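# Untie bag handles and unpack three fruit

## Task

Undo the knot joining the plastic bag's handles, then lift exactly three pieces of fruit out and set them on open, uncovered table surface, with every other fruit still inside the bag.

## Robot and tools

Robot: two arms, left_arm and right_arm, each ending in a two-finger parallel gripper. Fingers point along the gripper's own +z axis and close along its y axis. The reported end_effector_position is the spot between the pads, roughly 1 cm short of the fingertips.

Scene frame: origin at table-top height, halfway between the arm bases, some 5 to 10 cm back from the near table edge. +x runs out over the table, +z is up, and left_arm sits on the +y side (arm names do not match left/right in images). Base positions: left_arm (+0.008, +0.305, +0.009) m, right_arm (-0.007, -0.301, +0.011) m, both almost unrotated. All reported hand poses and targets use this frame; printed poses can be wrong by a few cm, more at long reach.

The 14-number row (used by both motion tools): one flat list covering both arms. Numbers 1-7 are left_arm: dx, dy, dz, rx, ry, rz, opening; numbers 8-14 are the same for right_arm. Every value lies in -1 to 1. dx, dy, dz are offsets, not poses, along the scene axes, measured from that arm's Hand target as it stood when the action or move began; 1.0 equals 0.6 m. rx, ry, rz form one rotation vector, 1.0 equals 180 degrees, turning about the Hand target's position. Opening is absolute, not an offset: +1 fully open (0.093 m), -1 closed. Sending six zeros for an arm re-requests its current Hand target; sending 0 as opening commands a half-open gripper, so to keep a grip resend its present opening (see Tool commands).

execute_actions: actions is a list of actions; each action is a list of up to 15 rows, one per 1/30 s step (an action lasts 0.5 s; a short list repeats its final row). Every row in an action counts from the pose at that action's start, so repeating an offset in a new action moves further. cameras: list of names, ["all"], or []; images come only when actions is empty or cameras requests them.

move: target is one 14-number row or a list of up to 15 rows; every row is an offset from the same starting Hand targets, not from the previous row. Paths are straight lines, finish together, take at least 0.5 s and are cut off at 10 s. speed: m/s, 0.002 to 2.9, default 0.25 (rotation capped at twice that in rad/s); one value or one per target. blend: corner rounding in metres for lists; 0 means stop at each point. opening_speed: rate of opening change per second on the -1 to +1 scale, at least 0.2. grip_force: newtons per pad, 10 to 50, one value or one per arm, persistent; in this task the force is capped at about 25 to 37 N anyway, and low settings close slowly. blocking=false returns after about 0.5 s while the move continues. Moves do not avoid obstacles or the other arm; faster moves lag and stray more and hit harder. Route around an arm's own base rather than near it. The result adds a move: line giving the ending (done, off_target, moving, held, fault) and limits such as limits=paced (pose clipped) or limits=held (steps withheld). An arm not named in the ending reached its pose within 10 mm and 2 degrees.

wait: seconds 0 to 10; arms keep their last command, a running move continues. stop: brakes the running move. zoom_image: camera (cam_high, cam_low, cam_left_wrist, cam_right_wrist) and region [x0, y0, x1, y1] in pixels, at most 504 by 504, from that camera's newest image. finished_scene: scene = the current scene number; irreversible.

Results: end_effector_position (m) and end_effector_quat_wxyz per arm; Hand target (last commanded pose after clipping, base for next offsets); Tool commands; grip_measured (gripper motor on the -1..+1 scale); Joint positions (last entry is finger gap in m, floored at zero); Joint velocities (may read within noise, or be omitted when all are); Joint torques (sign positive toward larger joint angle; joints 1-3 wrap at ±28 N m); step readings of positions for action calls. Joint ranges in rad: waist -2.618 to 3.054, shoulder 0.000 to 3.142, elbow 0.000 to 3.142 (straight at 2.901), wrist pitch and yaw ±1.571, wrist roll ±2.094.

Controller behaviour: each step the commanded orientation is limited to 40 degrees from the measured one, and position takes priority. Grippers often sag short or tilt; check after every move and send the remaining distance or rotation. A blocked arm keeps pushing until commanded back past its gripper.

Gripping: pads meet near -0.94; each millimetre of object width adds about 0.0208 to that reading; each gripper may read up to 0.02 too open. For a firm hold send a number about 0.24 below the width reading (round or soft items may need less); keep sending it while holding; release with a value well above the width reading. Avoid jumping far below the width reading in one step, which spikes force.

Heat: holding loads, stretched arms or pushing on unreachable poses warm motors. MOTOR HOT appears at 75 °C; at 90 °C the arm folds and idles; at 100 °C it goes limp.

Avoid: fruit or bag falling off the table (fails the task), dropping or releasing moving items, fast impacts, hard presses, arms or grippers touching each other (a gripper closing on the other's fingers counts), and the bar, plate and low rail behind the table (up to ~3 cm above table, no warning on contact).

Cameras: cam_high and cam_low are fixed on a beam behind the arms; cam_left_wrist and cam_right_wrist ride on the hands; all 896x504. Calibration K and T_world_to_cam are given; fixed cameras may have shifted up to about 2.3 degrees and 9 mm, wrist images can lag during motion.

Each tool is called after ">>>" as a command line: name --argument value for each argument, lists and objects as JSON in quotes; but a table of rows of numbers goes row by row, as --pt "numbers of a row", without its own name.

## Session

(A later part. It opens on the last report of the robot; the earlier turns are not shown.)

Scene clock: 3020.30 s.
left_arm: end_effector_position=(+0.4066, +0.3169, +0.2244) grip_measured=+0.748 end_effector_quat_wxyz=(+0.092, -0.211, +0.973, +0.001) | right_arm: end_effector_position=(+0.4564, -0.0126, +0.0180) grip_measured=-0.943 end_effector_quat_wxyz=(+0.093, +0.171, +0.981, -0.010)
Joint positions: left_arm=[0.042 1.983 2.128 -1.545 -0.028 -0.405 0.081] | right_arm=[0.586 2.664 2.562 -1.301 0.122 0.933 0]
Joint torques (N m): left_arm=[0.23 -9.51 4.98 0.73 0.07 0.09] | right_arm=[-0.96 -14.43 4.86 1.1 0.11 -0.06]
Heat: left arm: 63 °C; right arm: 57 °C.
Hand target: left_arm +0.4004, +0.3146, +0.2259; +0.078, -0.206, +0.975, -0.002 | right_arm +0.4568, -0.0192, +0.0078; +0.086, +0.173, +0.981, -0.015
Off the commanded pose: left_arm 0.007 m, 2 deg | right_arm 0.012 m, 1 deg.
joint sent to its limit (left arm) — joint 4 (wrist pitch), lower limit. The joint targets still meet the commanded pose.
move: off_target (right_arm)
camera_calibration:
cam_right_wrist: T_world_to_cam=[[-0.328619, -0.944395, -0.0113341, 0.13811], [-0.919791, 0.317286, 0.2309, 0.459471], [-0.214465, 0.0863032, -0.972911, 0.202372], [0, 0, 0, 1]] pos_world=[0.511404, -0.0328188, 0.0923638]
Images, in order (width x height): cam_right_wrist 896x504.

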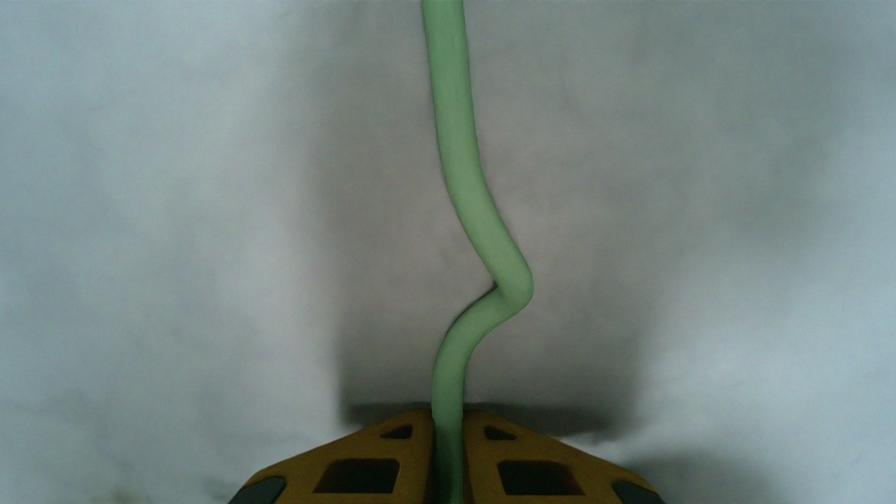

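>>> move --pt "0 0 0 0 0 0 0.75 -0.01 -0.02 0.12 0 0 0 -1" --pt "0 0 0 0 0 0 0.75 -0.078 -0.083 0.187 0 0 0 -1" --speed 0.08 --blend 0.03 --cameras '["all"]'

>>> zoom_image --camera "cam_high" --region '[410, 170, 610, 310]'

>>> zoom_image --camera "cam_low" --region '[280, 230, 480, 370]'

Scene clock: 3030.80 s.
left_arm: end_effector_position=(+0.4066, +0.3169, +0.2244) grip_measured=+0.748 end_effector_quat_wxyz=(+0.092, -0.211, +0.973, +0.001) | right_arm: end_effector_position=(+0.4086, -0.0665, +0.1045) grip_measured=-0.943 end_effector_quat_wxyz=(+0.075, +0.171, +0.982, -0.030)
Joint positions: left_arm=[0.042 1.983 2.128 -1.545 -0.028 -0.405 0.081] | right_arm=[0.544 2.298 2.23 -1.386 0.122 0.894 0]
Joint torques (N m): left_arm=[0.25 -9.52 4.97 0.74 0.07 0.09] | right_arm=[-0.8 -16.51 6.74 0.87 0.07 -0.04]
Heat: left arm: 63 °C; right arm: 56 °C.
Hand target: left_arm +0.4004, +0.3146, +0.2259; +0.078, -0.206, +0.975, -0.002 | right_arm +0.4099, -0.0690, +0.1198; +0.086, +0.173, +0.981, -0.015
Off the commanded pose: left_arm 0.007 m, 2 deg | right_arm 0.016 m, 2 deg.
joint sent to its limit (left arm) — joint 4 (wrist pitch), lower limit. The joint targets still meet the commanded pose.
move: off_target (right_arm)
camera_calibration:
cam_left_wrist: T_world_to_cam=[[0.405735, -0.913026, 0.0419845, 0.114214], [-0.88994, -0.384173, 0.245801, 0.468148], [-0.208293, -0.137094, -0.968411, 0.43437], [0, 0, 0, 1]] pos_world=[0.460759, 0.343679, 0.300782]
cam_right_wrist: T_world_to_cam=[[-0.331746, -0.942702, 0.0354566, 0.068942], [-0.907892, 0.329255, 0.259466, 0.40554], [-0.256274, 0.0538859, -0.965101, 0.295078], [0, 0, 0, 1]] pos_world=[0.466679, -0.0844348, 0.177111]

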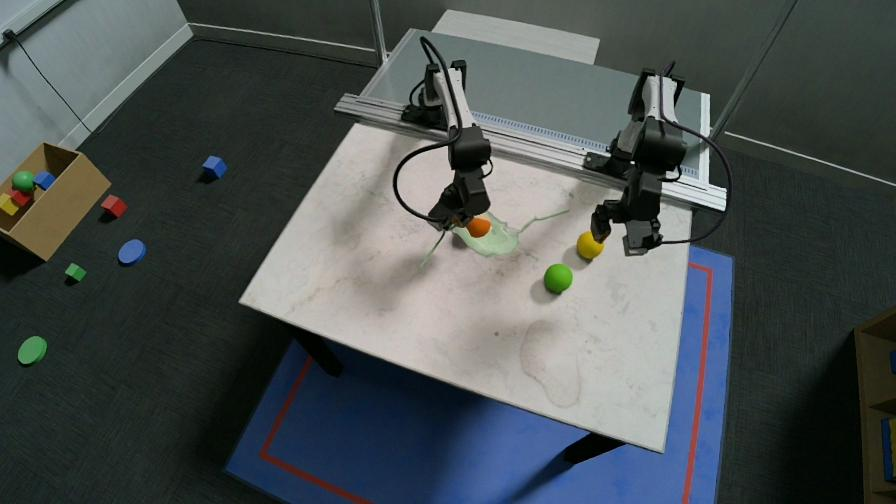

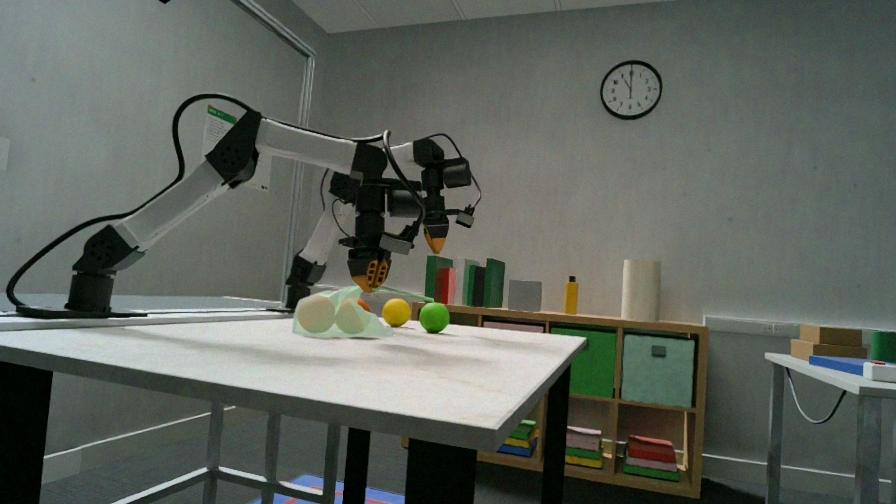

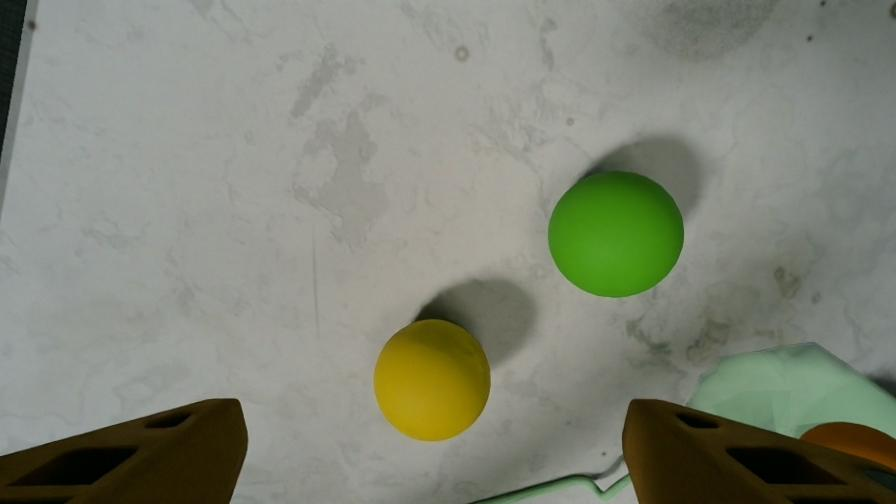

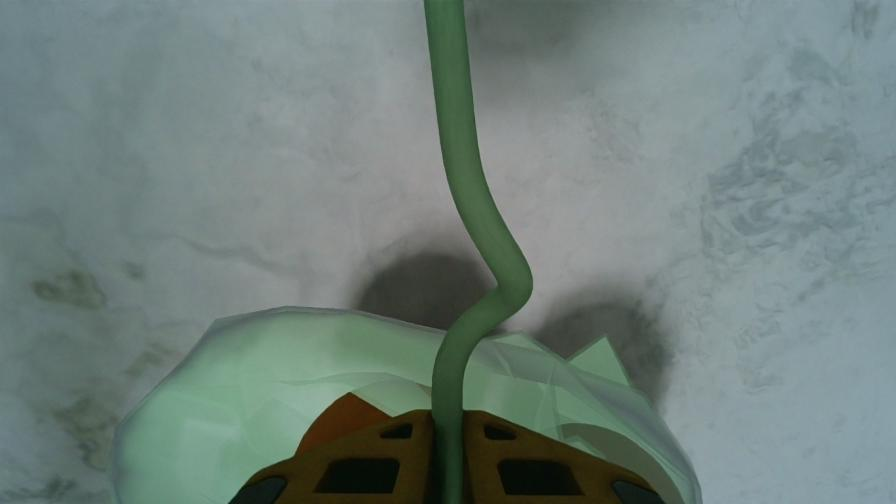

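Scaled by 2.520 from the camera's 896x504 image, which has a finer 1280x720 frame.

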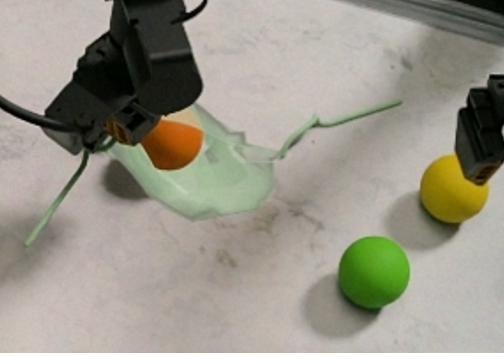

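Scaled by 2.520 from the camera's 896x504 image, which has a finer 1280x720 frame.

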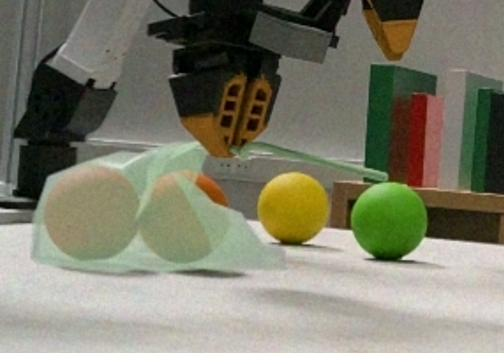

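>>> move --target '[-0.0507,-0.25,-0.17,-0.1569,-0.3187,-0.5179,0.72,0,-0.02,0,0,0,0,-1]' --speed 0.25 --cameras '["all"]'

Scene clock: 3058.30 s.
left_arm: end_effector_position=(+0.3674, +0.1658, +0.1250) grip_measured=+0.722 end_effector_quat_wxyz=(+0.414, +0.540, +0.648, -0.341) | right_arm: end_effector_position=(+0.4087, -0.0783, +0.1018) grip_measured=-0.943 end_effector_quat_wxyz=(+0.072, +0.170, +0.982, -0.032)
Joint positions: left_arm=[0.055 1.822 1.111 -0.551 1.116 1.225 0.08] | right_arm=[0.521 2.268 2.167 -1.357 0.119 0.87 0]
Joint torques (N m): left_arm=[0.08 -5.85 7.82 0.74 0.74 0.1] | right_arm=[-0.98 -16.85 6.64 0.9 0.04 -0.08]
Heat: left arm: 62 °C; right arm: 59 °C.
Hand target: left_arm +0.3699, +0.1646, +0.1239; +0.411, +0.542, +0.647, -0.345 | right_arm +0.4100, -0.0811, +0.1199; +0.086, +0.173, +0.981, -0.015
Off the commanded pose: left_arm 0.003 m, 1 deg | right_arm 0.018 m, 3 deg.
move: off_target (right_arm)
camera_calibration:
cam_left_wrist: T_world_to_cam=[[-0.984292, -0.176335, -0.00869281, 0.391108], [-0.128975, 0.751808, -0.646645, 0.043245], [0.120561, -0.635366, -0.762742, 0.24529], [0, 0, 0, 1]] pos_world=[0.360969, 0.192303, 0.218457]
cam_right_wrist: T_world_to_cam=[[-0.330517, -0.942948, 0.0400829, 0.0569657], [-0.906771, 0.329043, 0.263622, 0.409287], [-0.261771, 0.0507856, -0.963793, 0.294979], [0, 0, 0, 1]] pos_world=[0.467175, -0.0959379, 0.174118]

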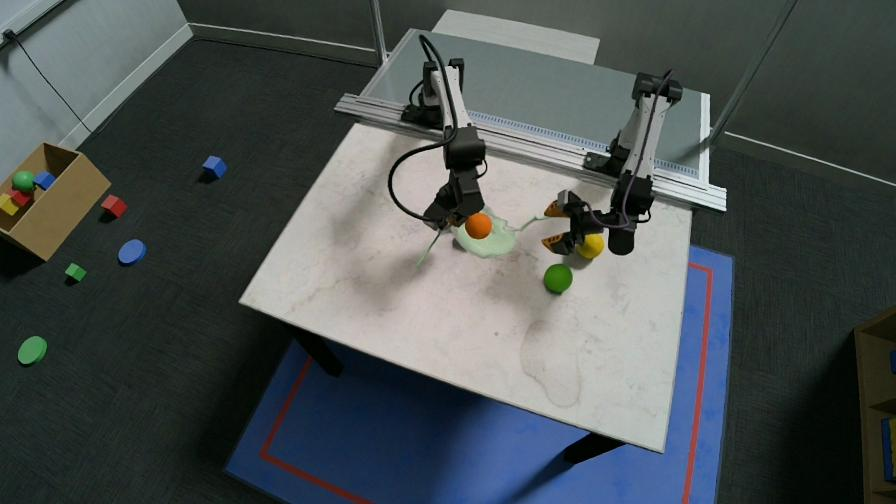

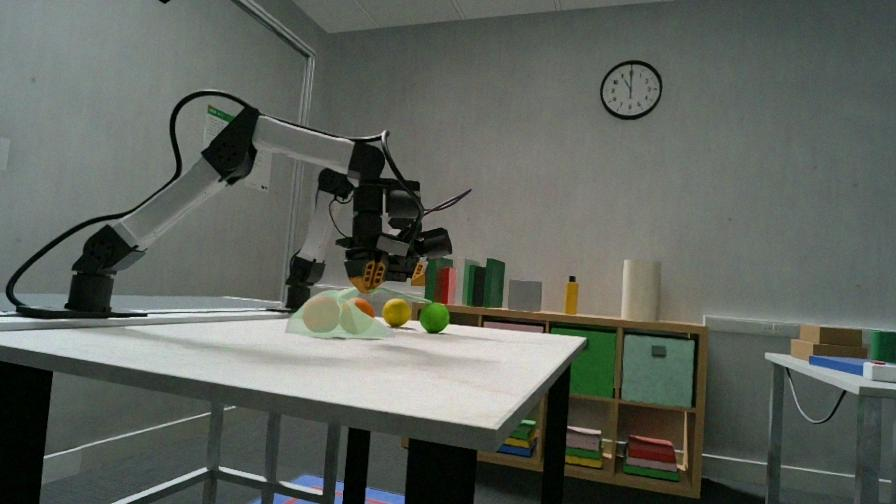

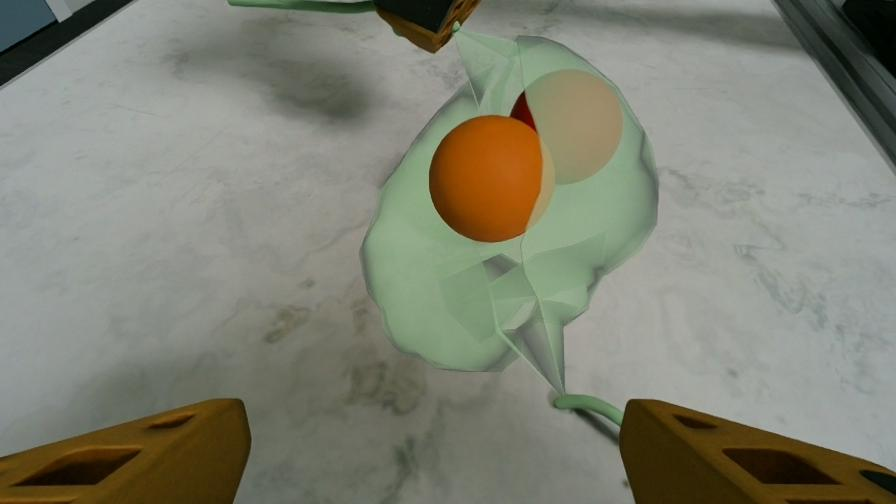

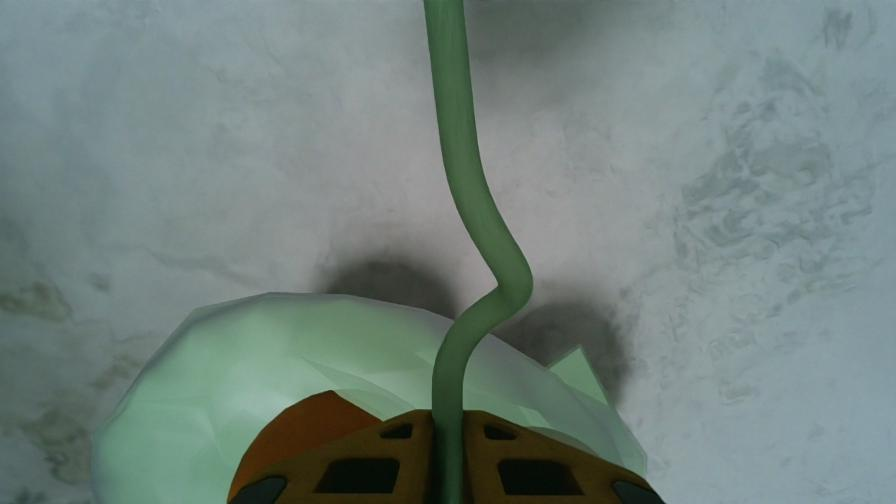

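>>> move --target '[0.0585,-0.1493,-0.0648,0.0549,0.0022,-0.0829,0.72,0,0,0,0,0,0,-1]' --speed 0.12 --cameras '["cam_high","cam_low","cam_left_wrist"]'

Scene clock: 3124.90 s.
left_arm: end_effector_position=(+0.4021, +0.0740, +0.0917) grip_measured=+0.722 end_effector_quat_wxyz=(+0.322, +0.650, +0.596, -0.345) | right_arm: end_effector_position=(+0.4087, -0.0783, +0.1018) grip_measured=-0.943 end_effector_quat_wxyz=(+0.072, +0.170, +0.982, -0.032)
Joint positions: left_arm=[-0.198 2.153 1.556 -0.77 0.977 1.326 0.08] | right_arm=[0.521 2.268 2.167 -1.357 0.119 0.87 0]
Joint torques (N m): left_arm=[0.28 -7.88 7.92 0.58 0.51 0.09] | right_arm=[-1.05 -17.02 6.76 0.85 0.04 -0.1]
Heat: left arm: 50 °C; right arm: 61 °C.
Hand target: left_arm +0.4051, +0.0752, +0.0851; +0.313, +0.653, +0.600, -0.340 | right_arm +0.4100, -0.0811, +0.1199; +0.086, +0.173, +0.981, -0.015
Off the commanded pose: left_arm 0.007 m, 1 deg | right_arm 0.018 m, 3 deg.
move: off_target (right_arm)
camera_calibration:
cam_left_wrist: T_world_to_cam=[[-0.995881, 0.0902356, -0.00889568, 0.393802], [0.0814381, 0.847, -0.525318, -0.00758038], [-0.0398678, -0.523879, -0.850859, 0.221887], [0, 0, 0, 1]] pos_world=[0.401644, 0.0871276, 0.188316]
Images, in order (width x height): cam_high 896x504, cam_low 896x504, cam_left_wrist 896x504.

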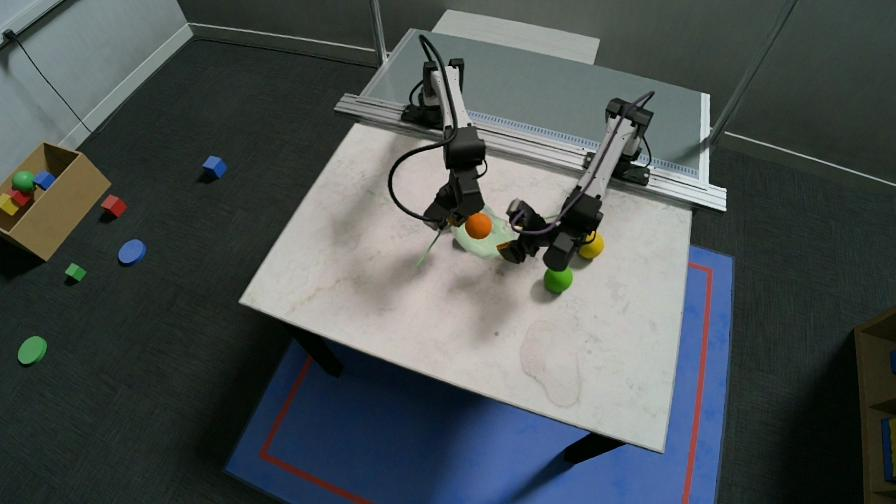

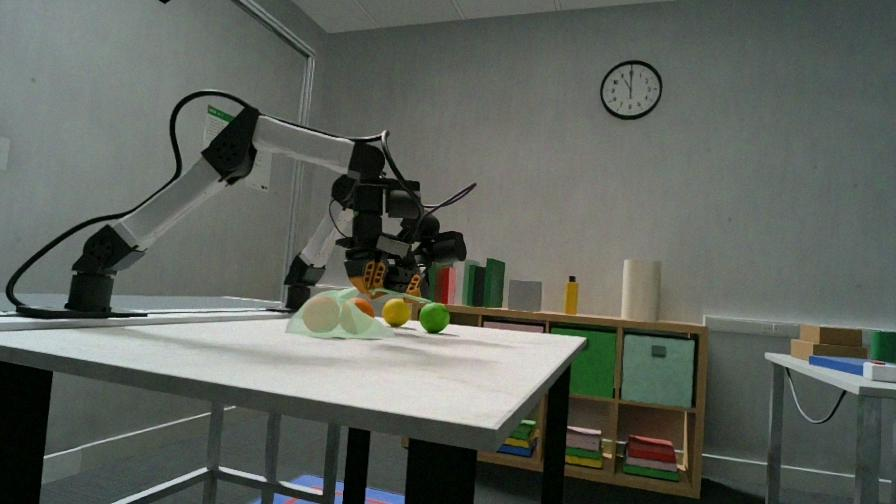

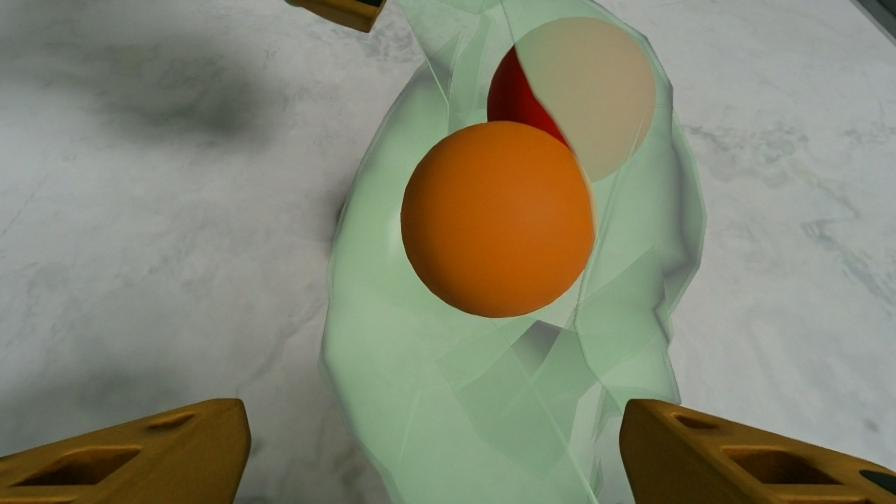

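>>> move --pt "-0.0367 -0.015 0.0333 0 0 0 0.75 0 0 0 0 0 0 -1" --pt "-0.041 -0.08 -0.018 0 0 0 0.75 0 0 0 0 0 0 -1" --speed 0.08 --cameras '["cam_left_wrist"]'

Scene clock: 3163.70 s.
left_arm: end_effector_position=(+0.3815, +0.0252, +0.0895) grip_measured=+0.748 end_effector_quat_wxyz=(+0.327, +0.657, +0.587, -0.341) | right_arm: end_effector_position=(+0.4087, -0.0783, +0.1018) grip_measured=-0.943 end_effector_quat_wxyz=(+0.072, +0.170, +0.982, -0.032)
Joint positions: left_arm=[-0.325 2.095 1.44 -0.537 0.943 1.139 0.081] | right_arm=[0.521 2.268 2.167 -1.357 0.119 0.87 0]
Joint torques (N m): left_arm=[0.2 -7.71 5.2 1.19 0.42 -0.16] | right_arm=[-0.99 -17.03 6.72 0.86 0.1 -0.07]
Heat: left arm: 52 °C; right arm: 63 °C.
Hand target: left_arm +0.3804, +0.0272, +0.0743; +0.313, +0.653, +0.600, -0.341 | right_arm +0.4100, -0.0811, +0.1199; +0.086, +0.173, +0.981, -0.015
Off the commanded pose: left_arm 0.015 m, 2 deg | right_arm 0.018 m, 3 deg.
move: off_target (left_arm, right_arm)
camera_calibration:
cam_left_wrist: T_world_to_cam=[[-0.994033, 0.104816, -0.0301856, 0.378518], [0.104954, 0.843759, -0.52636, 0.0255164], [-0.0297016, -0.526388, -0.849726, 0.189662], [0, 0, 0, 1]] pos_world=[0.379215, 0.0386314, 0.186017]
Images, in order (width x height): cam_left_wrist 896x504.

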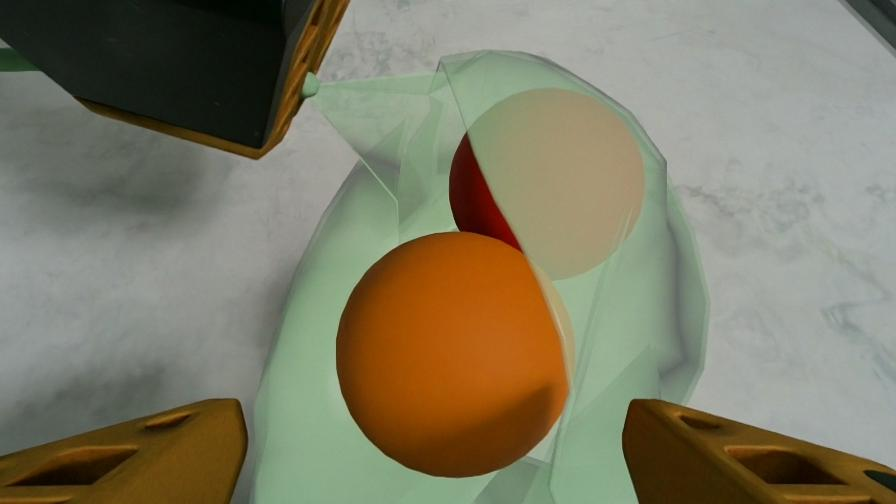

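>>> move --target '[-0.0073,-0.0617,-0.052,0,0,0,0.75,0,0,0,0,0,0,-1]' --speed 0.06 --cameras '["cam_left_wrist","cam_low","cam_high"]'

Scene clock: 3174.17 s.
left_arm: end_effector_position=(+0.3782, -0.0103, +0.0569) grip_measured=+0.748 end_effector_quat_wxyz=(+0.324, +0.656, +0.590, -0.342) | right_arm: end_effector_position=(+0.4097, -0.0796, +0.1027) grip_measured=-0.943 end_effector_quat_wxyz=(+0.073, +0.172, +0.982, -0.031)
Joint positions: left_arm=[-0.409 2.169 1.404 -0.332 0.906 1.009 0.081] | right_arm=[0.517 2.267 2.167 -1.355 0.118 0.869 0]
Joint torques (N m): left_arm=[-0.1 -8.25 5.19 1.43 0.44 -0.17] | right_arm=[-0.75 -16.87 6.76 0.84 0.06 -0.05]
Heat: left arm: 54 °C; right arm: 63 °C.
Hand target: left_arm +0.3760, -0.0098, +0.0430; +0.313, +0.653, +0.600, -0.341 | right_arm +0.4100, -0.0811, +0.1199; +0.086, +0.173, +0.981, -0.015
Off the commanded pose: left_arm 0.014 m, 2 deg | right_arm 0.017 m, 2 deg.
move: off_target (left_arm, right_arm)
camera_calibration:
cam_left_wrist: T_world_to_cam=[[-0.994516, 0.102025, -0.0229842, 0.377711], [0.0988954, 0.845969, -0.523981, 0.0408487], [-0.0340151, -0.523381, -0.85142, 0.144858], [0, 0, 0, 1]] pos_world=[0.376527, 0.00272347, 0.153421]
Images, in order (width x height): cam_high 896x504, cam_low 896x504, cam_left_wrist 896x504.

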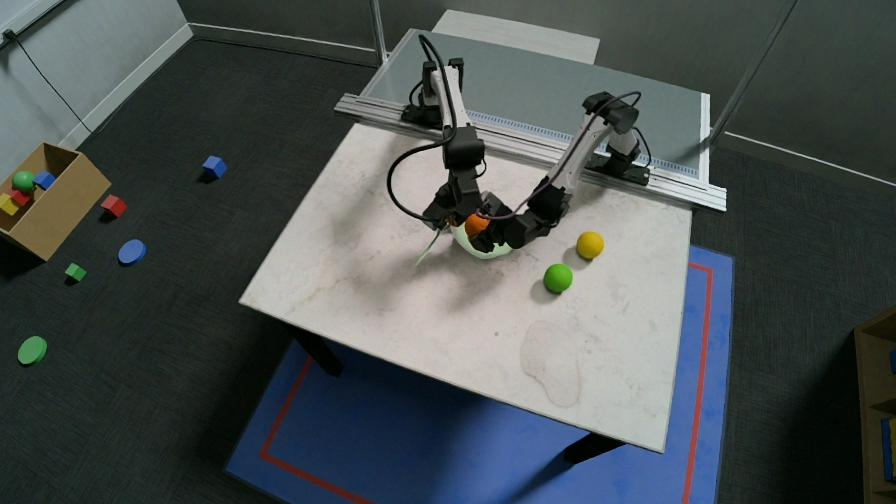

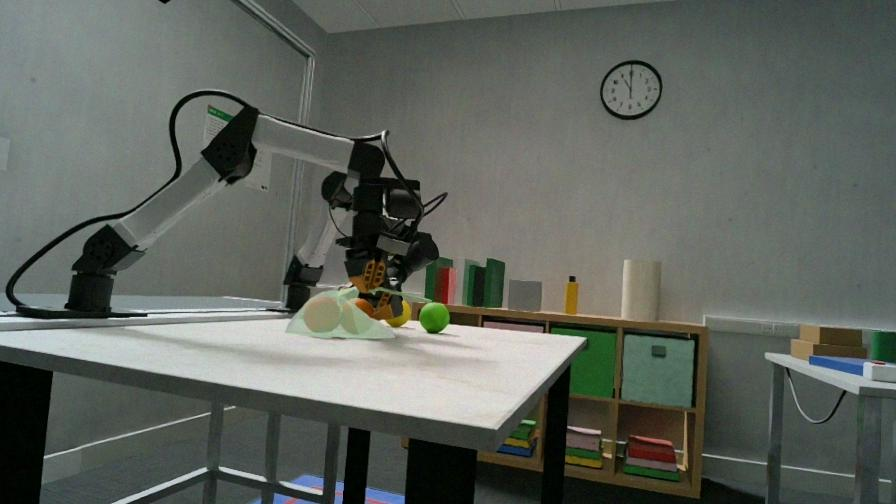

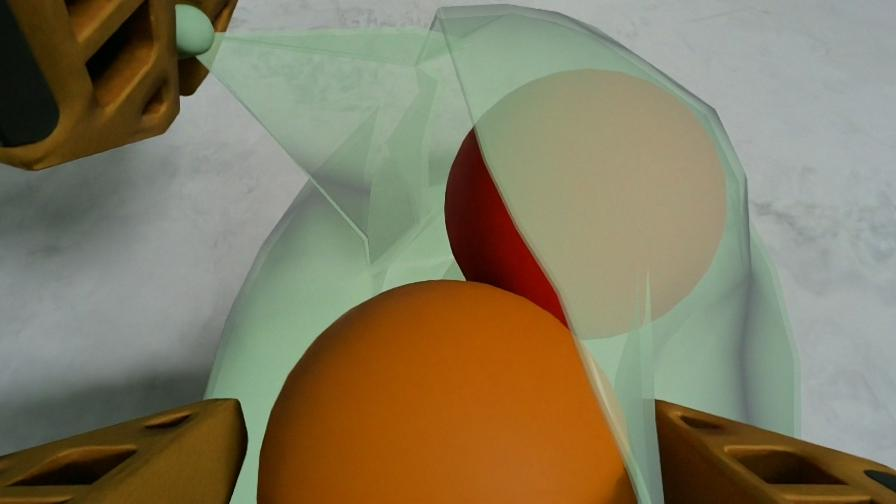

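>>> move --target '[0,0,0,0,0,0,0.2,0,0,0,0,0,0,-1]' --opening_speed 0.6 --cameras '["cam_left_wrist"]'

Scene clock: 3184.07 s.
left_arm: end_effector_position=(+0.3783, -0.0103, +0.0569) grip_measured=+0.367 end_effector_quat_wxyz=(+0.324, +0.656, +0.590, -0.342) | right_arm: end_effector_position=(+0.4097, -0.0796, +0.1027) grip_measured=-0.943 end_effector_quat_wxyz=(+0.073, +0.172, +0.982, -0.031)
Joint positions: left_arm=[-0.409 2.169 1.404 -0.331 0.906 1.008 0.063] | right_arm=[0.517 2.267 2.167 -1.355 0.118 0.869 0]
Joint torques (N m): left_arm=[-0.03 -8.24 5.15 1.41 0.44 -0.12] | right_arm=[-0.54 -16.94 6.76 0.85 0.06 -0.07]
Heat: left arm: 54 °C; right arm: 62 °C.
Hand target: left_arm +0.3761, -0.0099, +0.0430; +0.313, +0.653, +0.600, -0.340 | right_arm +0.4100, -0.0811, +0.1199; +0.086, +0.173, +0.981, -0.015
Off the commanded pose: left_arm 0.014 m, 2 deg | right_arm 0.017 m, 2 deg.
move: off_target (left_arm, right_arm)
camera_calibration:
cam_left_wrist: T_world_to_cam=[[-0.994572, 0.101431, -0.0232071, 0.377866], [0.0985085, 0.846037, -0.523944, 0.0409788], [-0.0335102, -0.523386, -0.851436, 0.144674], [0, 0, 0, 1]] pos_world=[0.376626, 0.00272363, 0.153421]
Images, in order (width x height): cam_left_wrist 896x504.

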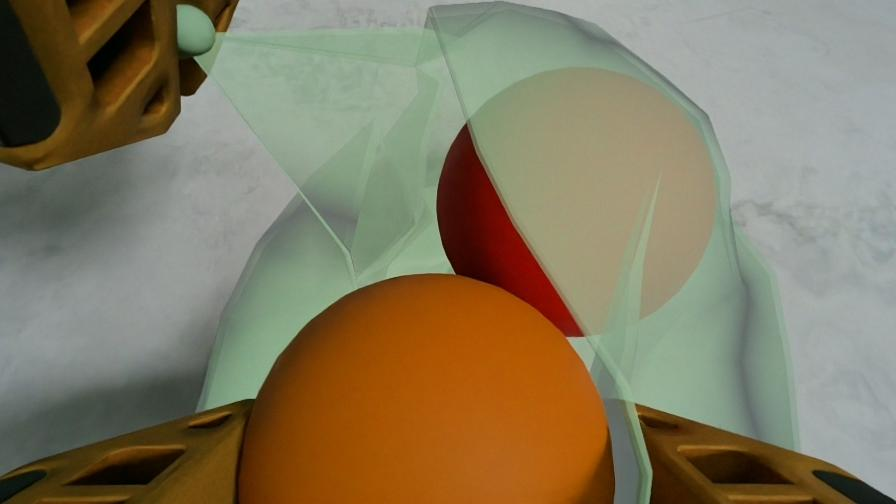

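>>> move --target '[0.008,0.1,0.125,0,0,0,0.2,0,0,0,0,0,0,-1]' --speed 0.06 --cameras '["cam_left_wrist","cam_low","cam_high"]'

>>> zoom_image --camera "cam_low" --region '[280, 230, 480, 370]'

>>> zoom_image --camera "cam_high" --region '[410, 170, 610, 310]'

Scene clock: 3193.10 s.
left_arm: end_effector_position=(+0.3768, +0.0503, +0.0991) grip_measured=+0.367 end_effector_quat_wxyz=(+0.295, +0.648, +0.610, -0.347) | right_arm: end_effector_position=(+0.4097, -0.0796, +0.1027) grip_measured=-0.943 end_effector_quat_wxyz=(+0.073, +0.172, +0.982, -0.031)
Joint positions: left_arm=[-0.277 2.077 1.487 -0.732 0.932 1.205 0.063] | right_arm=[0.517 2.267 2.167 -1.355 0.118 0.869 0]
Joint torques (N m): left_arm=[0.83 -11.36 8.16 0.73 0.74 0.07] | right_arm=[-0.7 -16.92 6.8 0.88 0.05 -0.05]
Heat: left arm: 56 °C; right arm: 62 °C.
Hand target: left_arm +0.3808, +0.0501, +0.1181; +0.313, +0.653, +0.600, -0.341 | right_arm +0.4100, -0.0811, +0.1199; +0.086, +0.173, +0.981, -0.015
Off the commanded pose: left_arm 0.019 m, 3 deg | right_arm 0.017 m, 2 deg.
move: off_target (left_arm, right_arm)
camera_calibration:
cam_left_wrist: T_world_to_cam=[[-0.995291, 0.0884875, 0.0395632, 0.365857], [0.057598, 0.868207, -0.492849, 0.0231455], [-0.07796, -0.488249, -0.869215, 0.228973], [0, 0, 0, 1]] pos_world=[0.380651, 0.0593269, 0.195959]
Images, in order (width x height): cam_high 896x504, cam_low 896x504, cam_left_wrist 896x504.

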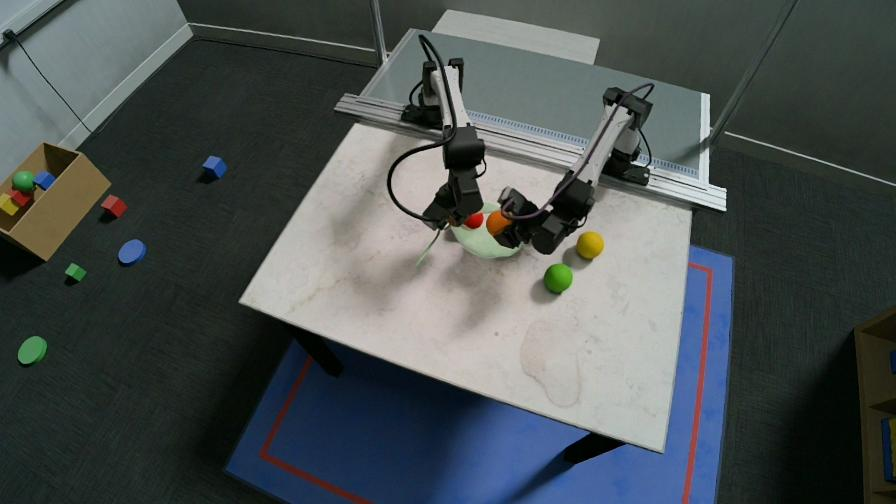

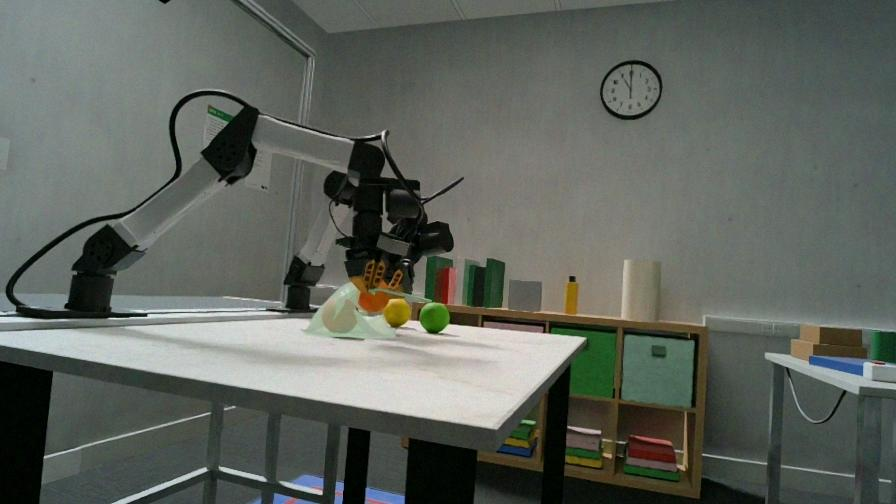

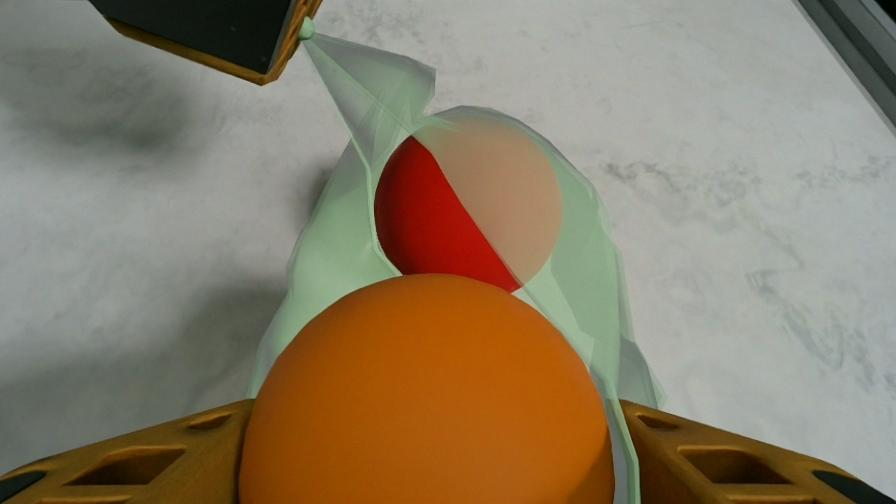

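Scaled by 2.520 from the camera's 896x504 image, which has a finer 1280x720 frame.

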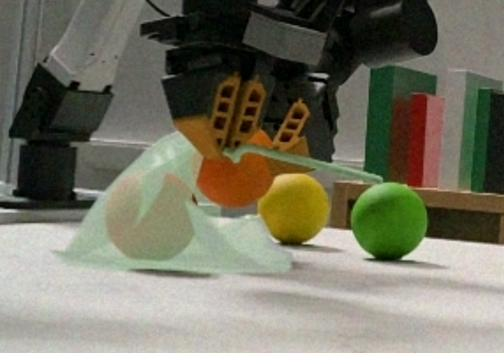

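Scaled by 2.520 from the camera's 896x504 image, which has a finer 1280x720 frame.

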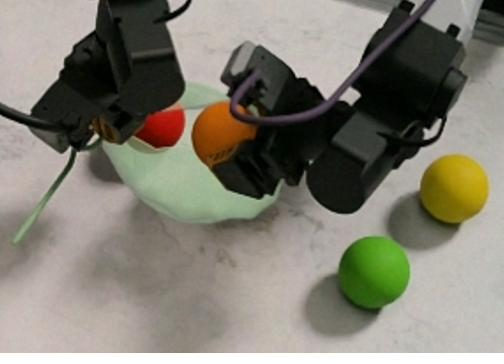

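>>> move --pt "0.025 0.12 0.0 0 0 0 0.2 0 0 0 0 0 0 -1" --pt "0.025 0.12 -0.085 0 0 0 0.2 0 0 0 0 0 0 -1" --speed 0.06 --blend 0.02 --cameras '["cam_left_wrist","cam_low","cam_high"]'

>>> zoom_image --camera "cam_low" --region '[280, 230, 480, 370]'

>>> zoom_image --camera "cam_high" --region '[410, 170, 610, 310]'

Scene clock: 3216.80 s.
left_arm: end_effector_position=(+0.3972, +0.1147, +0.0796) grip_measured=+0.367 end_effector_quat_wxyz=(+0.322, +0.656, +0.592, -0.341) | right_arm: end_effector_position=(+0.4094, -0.0722, +0.1021) grip_measured=-0.943 end_effector_quat_wxyz=(+0.066, +0.171, +0.983, -0.012)
Joint positions: left_arm=[-0.104 2.163 1.529 -0.876 0.984 1.512 0.063] | right_arm=[0.517 2.267 2.167 -1.341 0.079 0.869 0]
Joint torques (N m): left_arm=[1.52 -8.05 4.78 0.46 0.55 0.13] | right_arm=[-0.77 -16.92 6.94 0.71 0.44 -0.04]
Heat: left arm: 63 °C; right arm: 62 °C.
Hand target: left_arm +0.3958, +0.1221, +0.0671; +0.313, +0.653, +0.600, -0.341 | right_arm +0.4100, -0.0811, +0.1199; +0.086, +0.173, +0.981, -0.015
Off the commanded pose: left_arm 0.015 m, 1 deg | right_arm 0.020 m, 2 deg.
move: off_target (left_arm, right_arm)
camera_calibration:
cam_left_wrist: T_world_to_cam=[[-0.994768, 0.0999616, -0.0210657, 0.384554], [0.0963052, 0.848839, -0.519805, -0.0544792], [-0.0340792, -0.519114, -0.854025, 0.230023], [0, 0, 0, 1]] pos_world=[0.395627, 0.127212, 0.176228]
Images, in order (width x height): cam_high 896x504, cam_low 896x504, cam_left_wrist 896x504.

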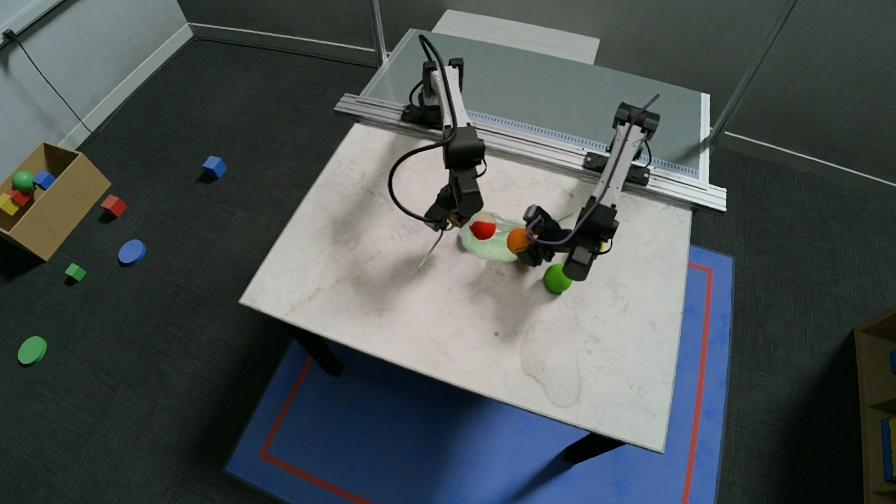

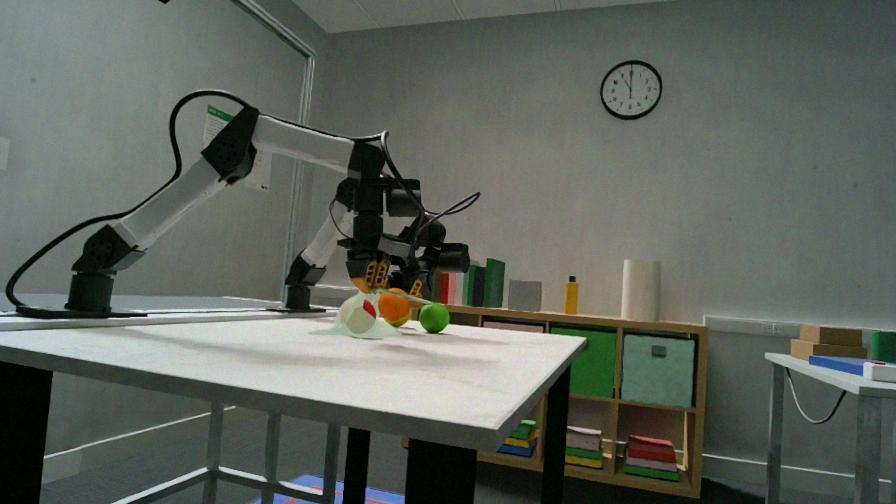

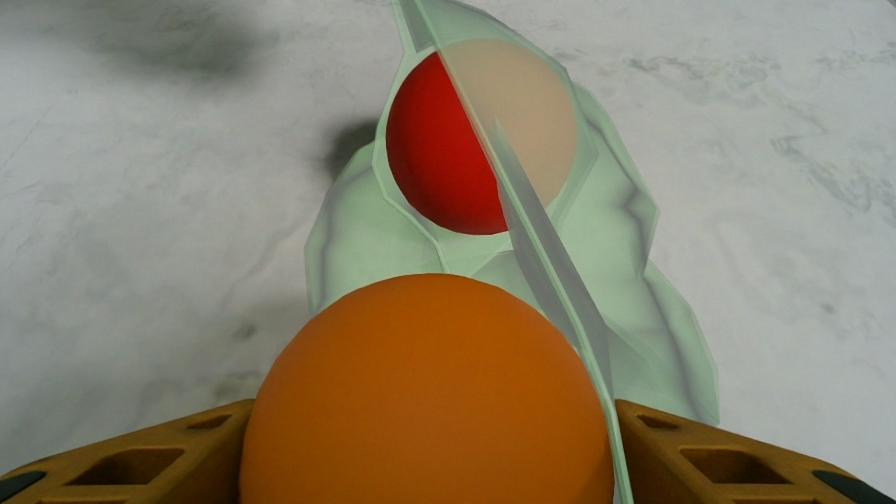

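Scaled by 2.520 from the camera's 896x504 image, which has a finer 1280x720 frame.

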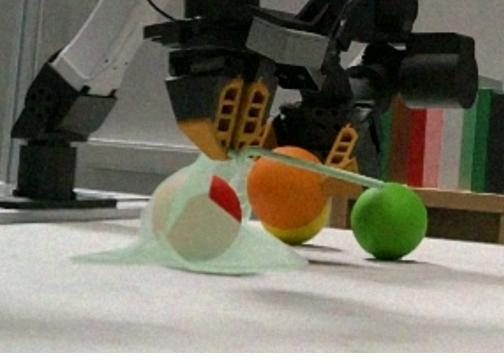

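Scaled by 2.520 from the camera's 896x504 image, which has a finer 1280x720 frame.

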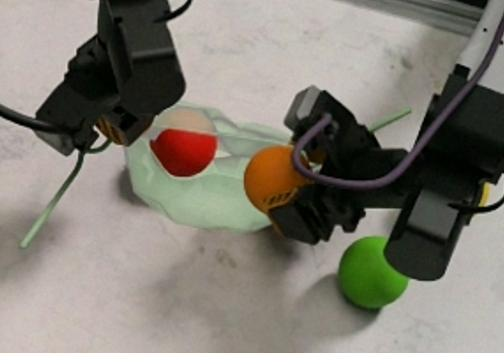

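>>> move --target '[0,0,-0.043,0,0,0,0.2,0,0,0,0,0,0,-1]' --speed 0.05 --cameras '["cam_left_wrist","cam_low","cam_high"]'

>>> zoom_image --camera "cam_low" --region '[280, 230, 480, 370]'

Scene clock: 3224.97 s.
left_arm: end_effector_position=(+0.3983, +0.1138, +0.0567) grip_measured=+0.367 end_effector_quat_wxyz=(+0.327, +0.655, +0.589, -0.343) | right_arm: end_effector_position=(+0.4089, -0.0704, +0.1021) grip_measured=-0.943 end_effector_quat_wxyz=(+0.065, +0.170, +0.983, -0.009)
Joint positions: left_arm=[-0.104 2.204 1.49 -0.791 0.994 1.512 0.063] | right_arm=[0.52 2.267 2.167 -1.339 0.074 0.869 0]
Joint torques (N m): left_arm=[1.37 -7.98 4.55 0.44 0.47 0.12] | right_arm=[-0.79 -16.7 7.06 0.74 0.49 -0.07]
Heat: left arm: 61 °C; right arm: 63 °C.
Hand target: left_arm +0.3959, +0.1221, +0.0413; +0.313, +0.653, +0.600, -0.340 | right_arm +0.4100, -0.0811, +0.1199; +0.086, +0.173, +0.981, -0.015
Off the commanded pose: left_arm 0.018 m, 2 deg | right_arm 0.021 m, 3 deg.
move: off_target (left_arm, right_arm)
camera_calibration:
cam_left_wrist: T_world_to_cam=[[-0.99461, 0.100428, -0.0257754, 0.385434], [0.0988407, 0.843309, -0.528262, -0.0657142], [-0.0313158, -0.527963, -0.84869, 0.209727], [0, 0, 0, 1]] pos_world=[0.39642, 0.127437, 0.153213]
Images, in order (width x height): cam_high 896x504, cam_low 896x504, cam_left_wrist 896x504.

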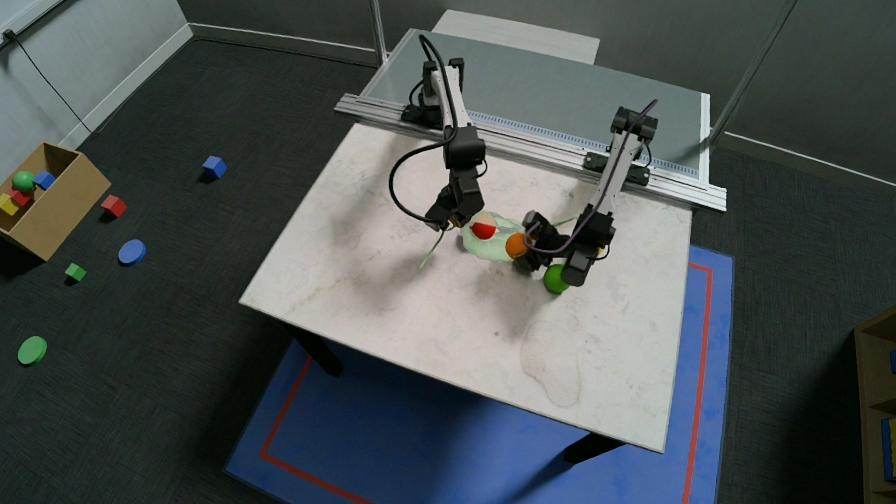

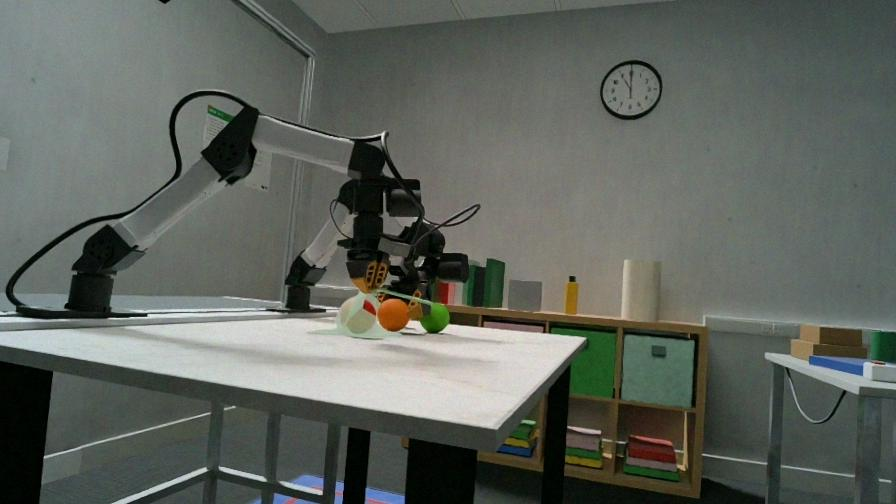

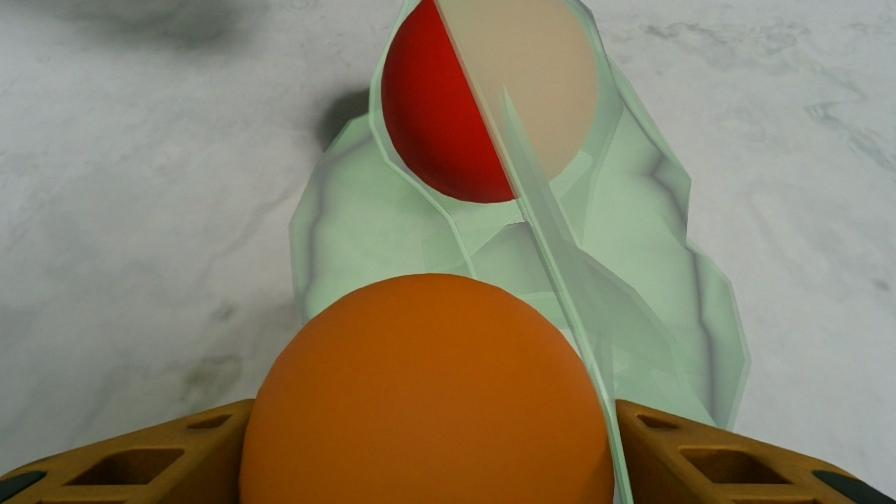

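Scaled by 2.520 from the camera's 896x504 image, which has a finer 1280x720 frame.

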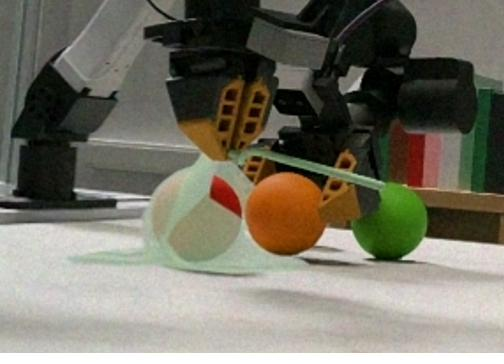

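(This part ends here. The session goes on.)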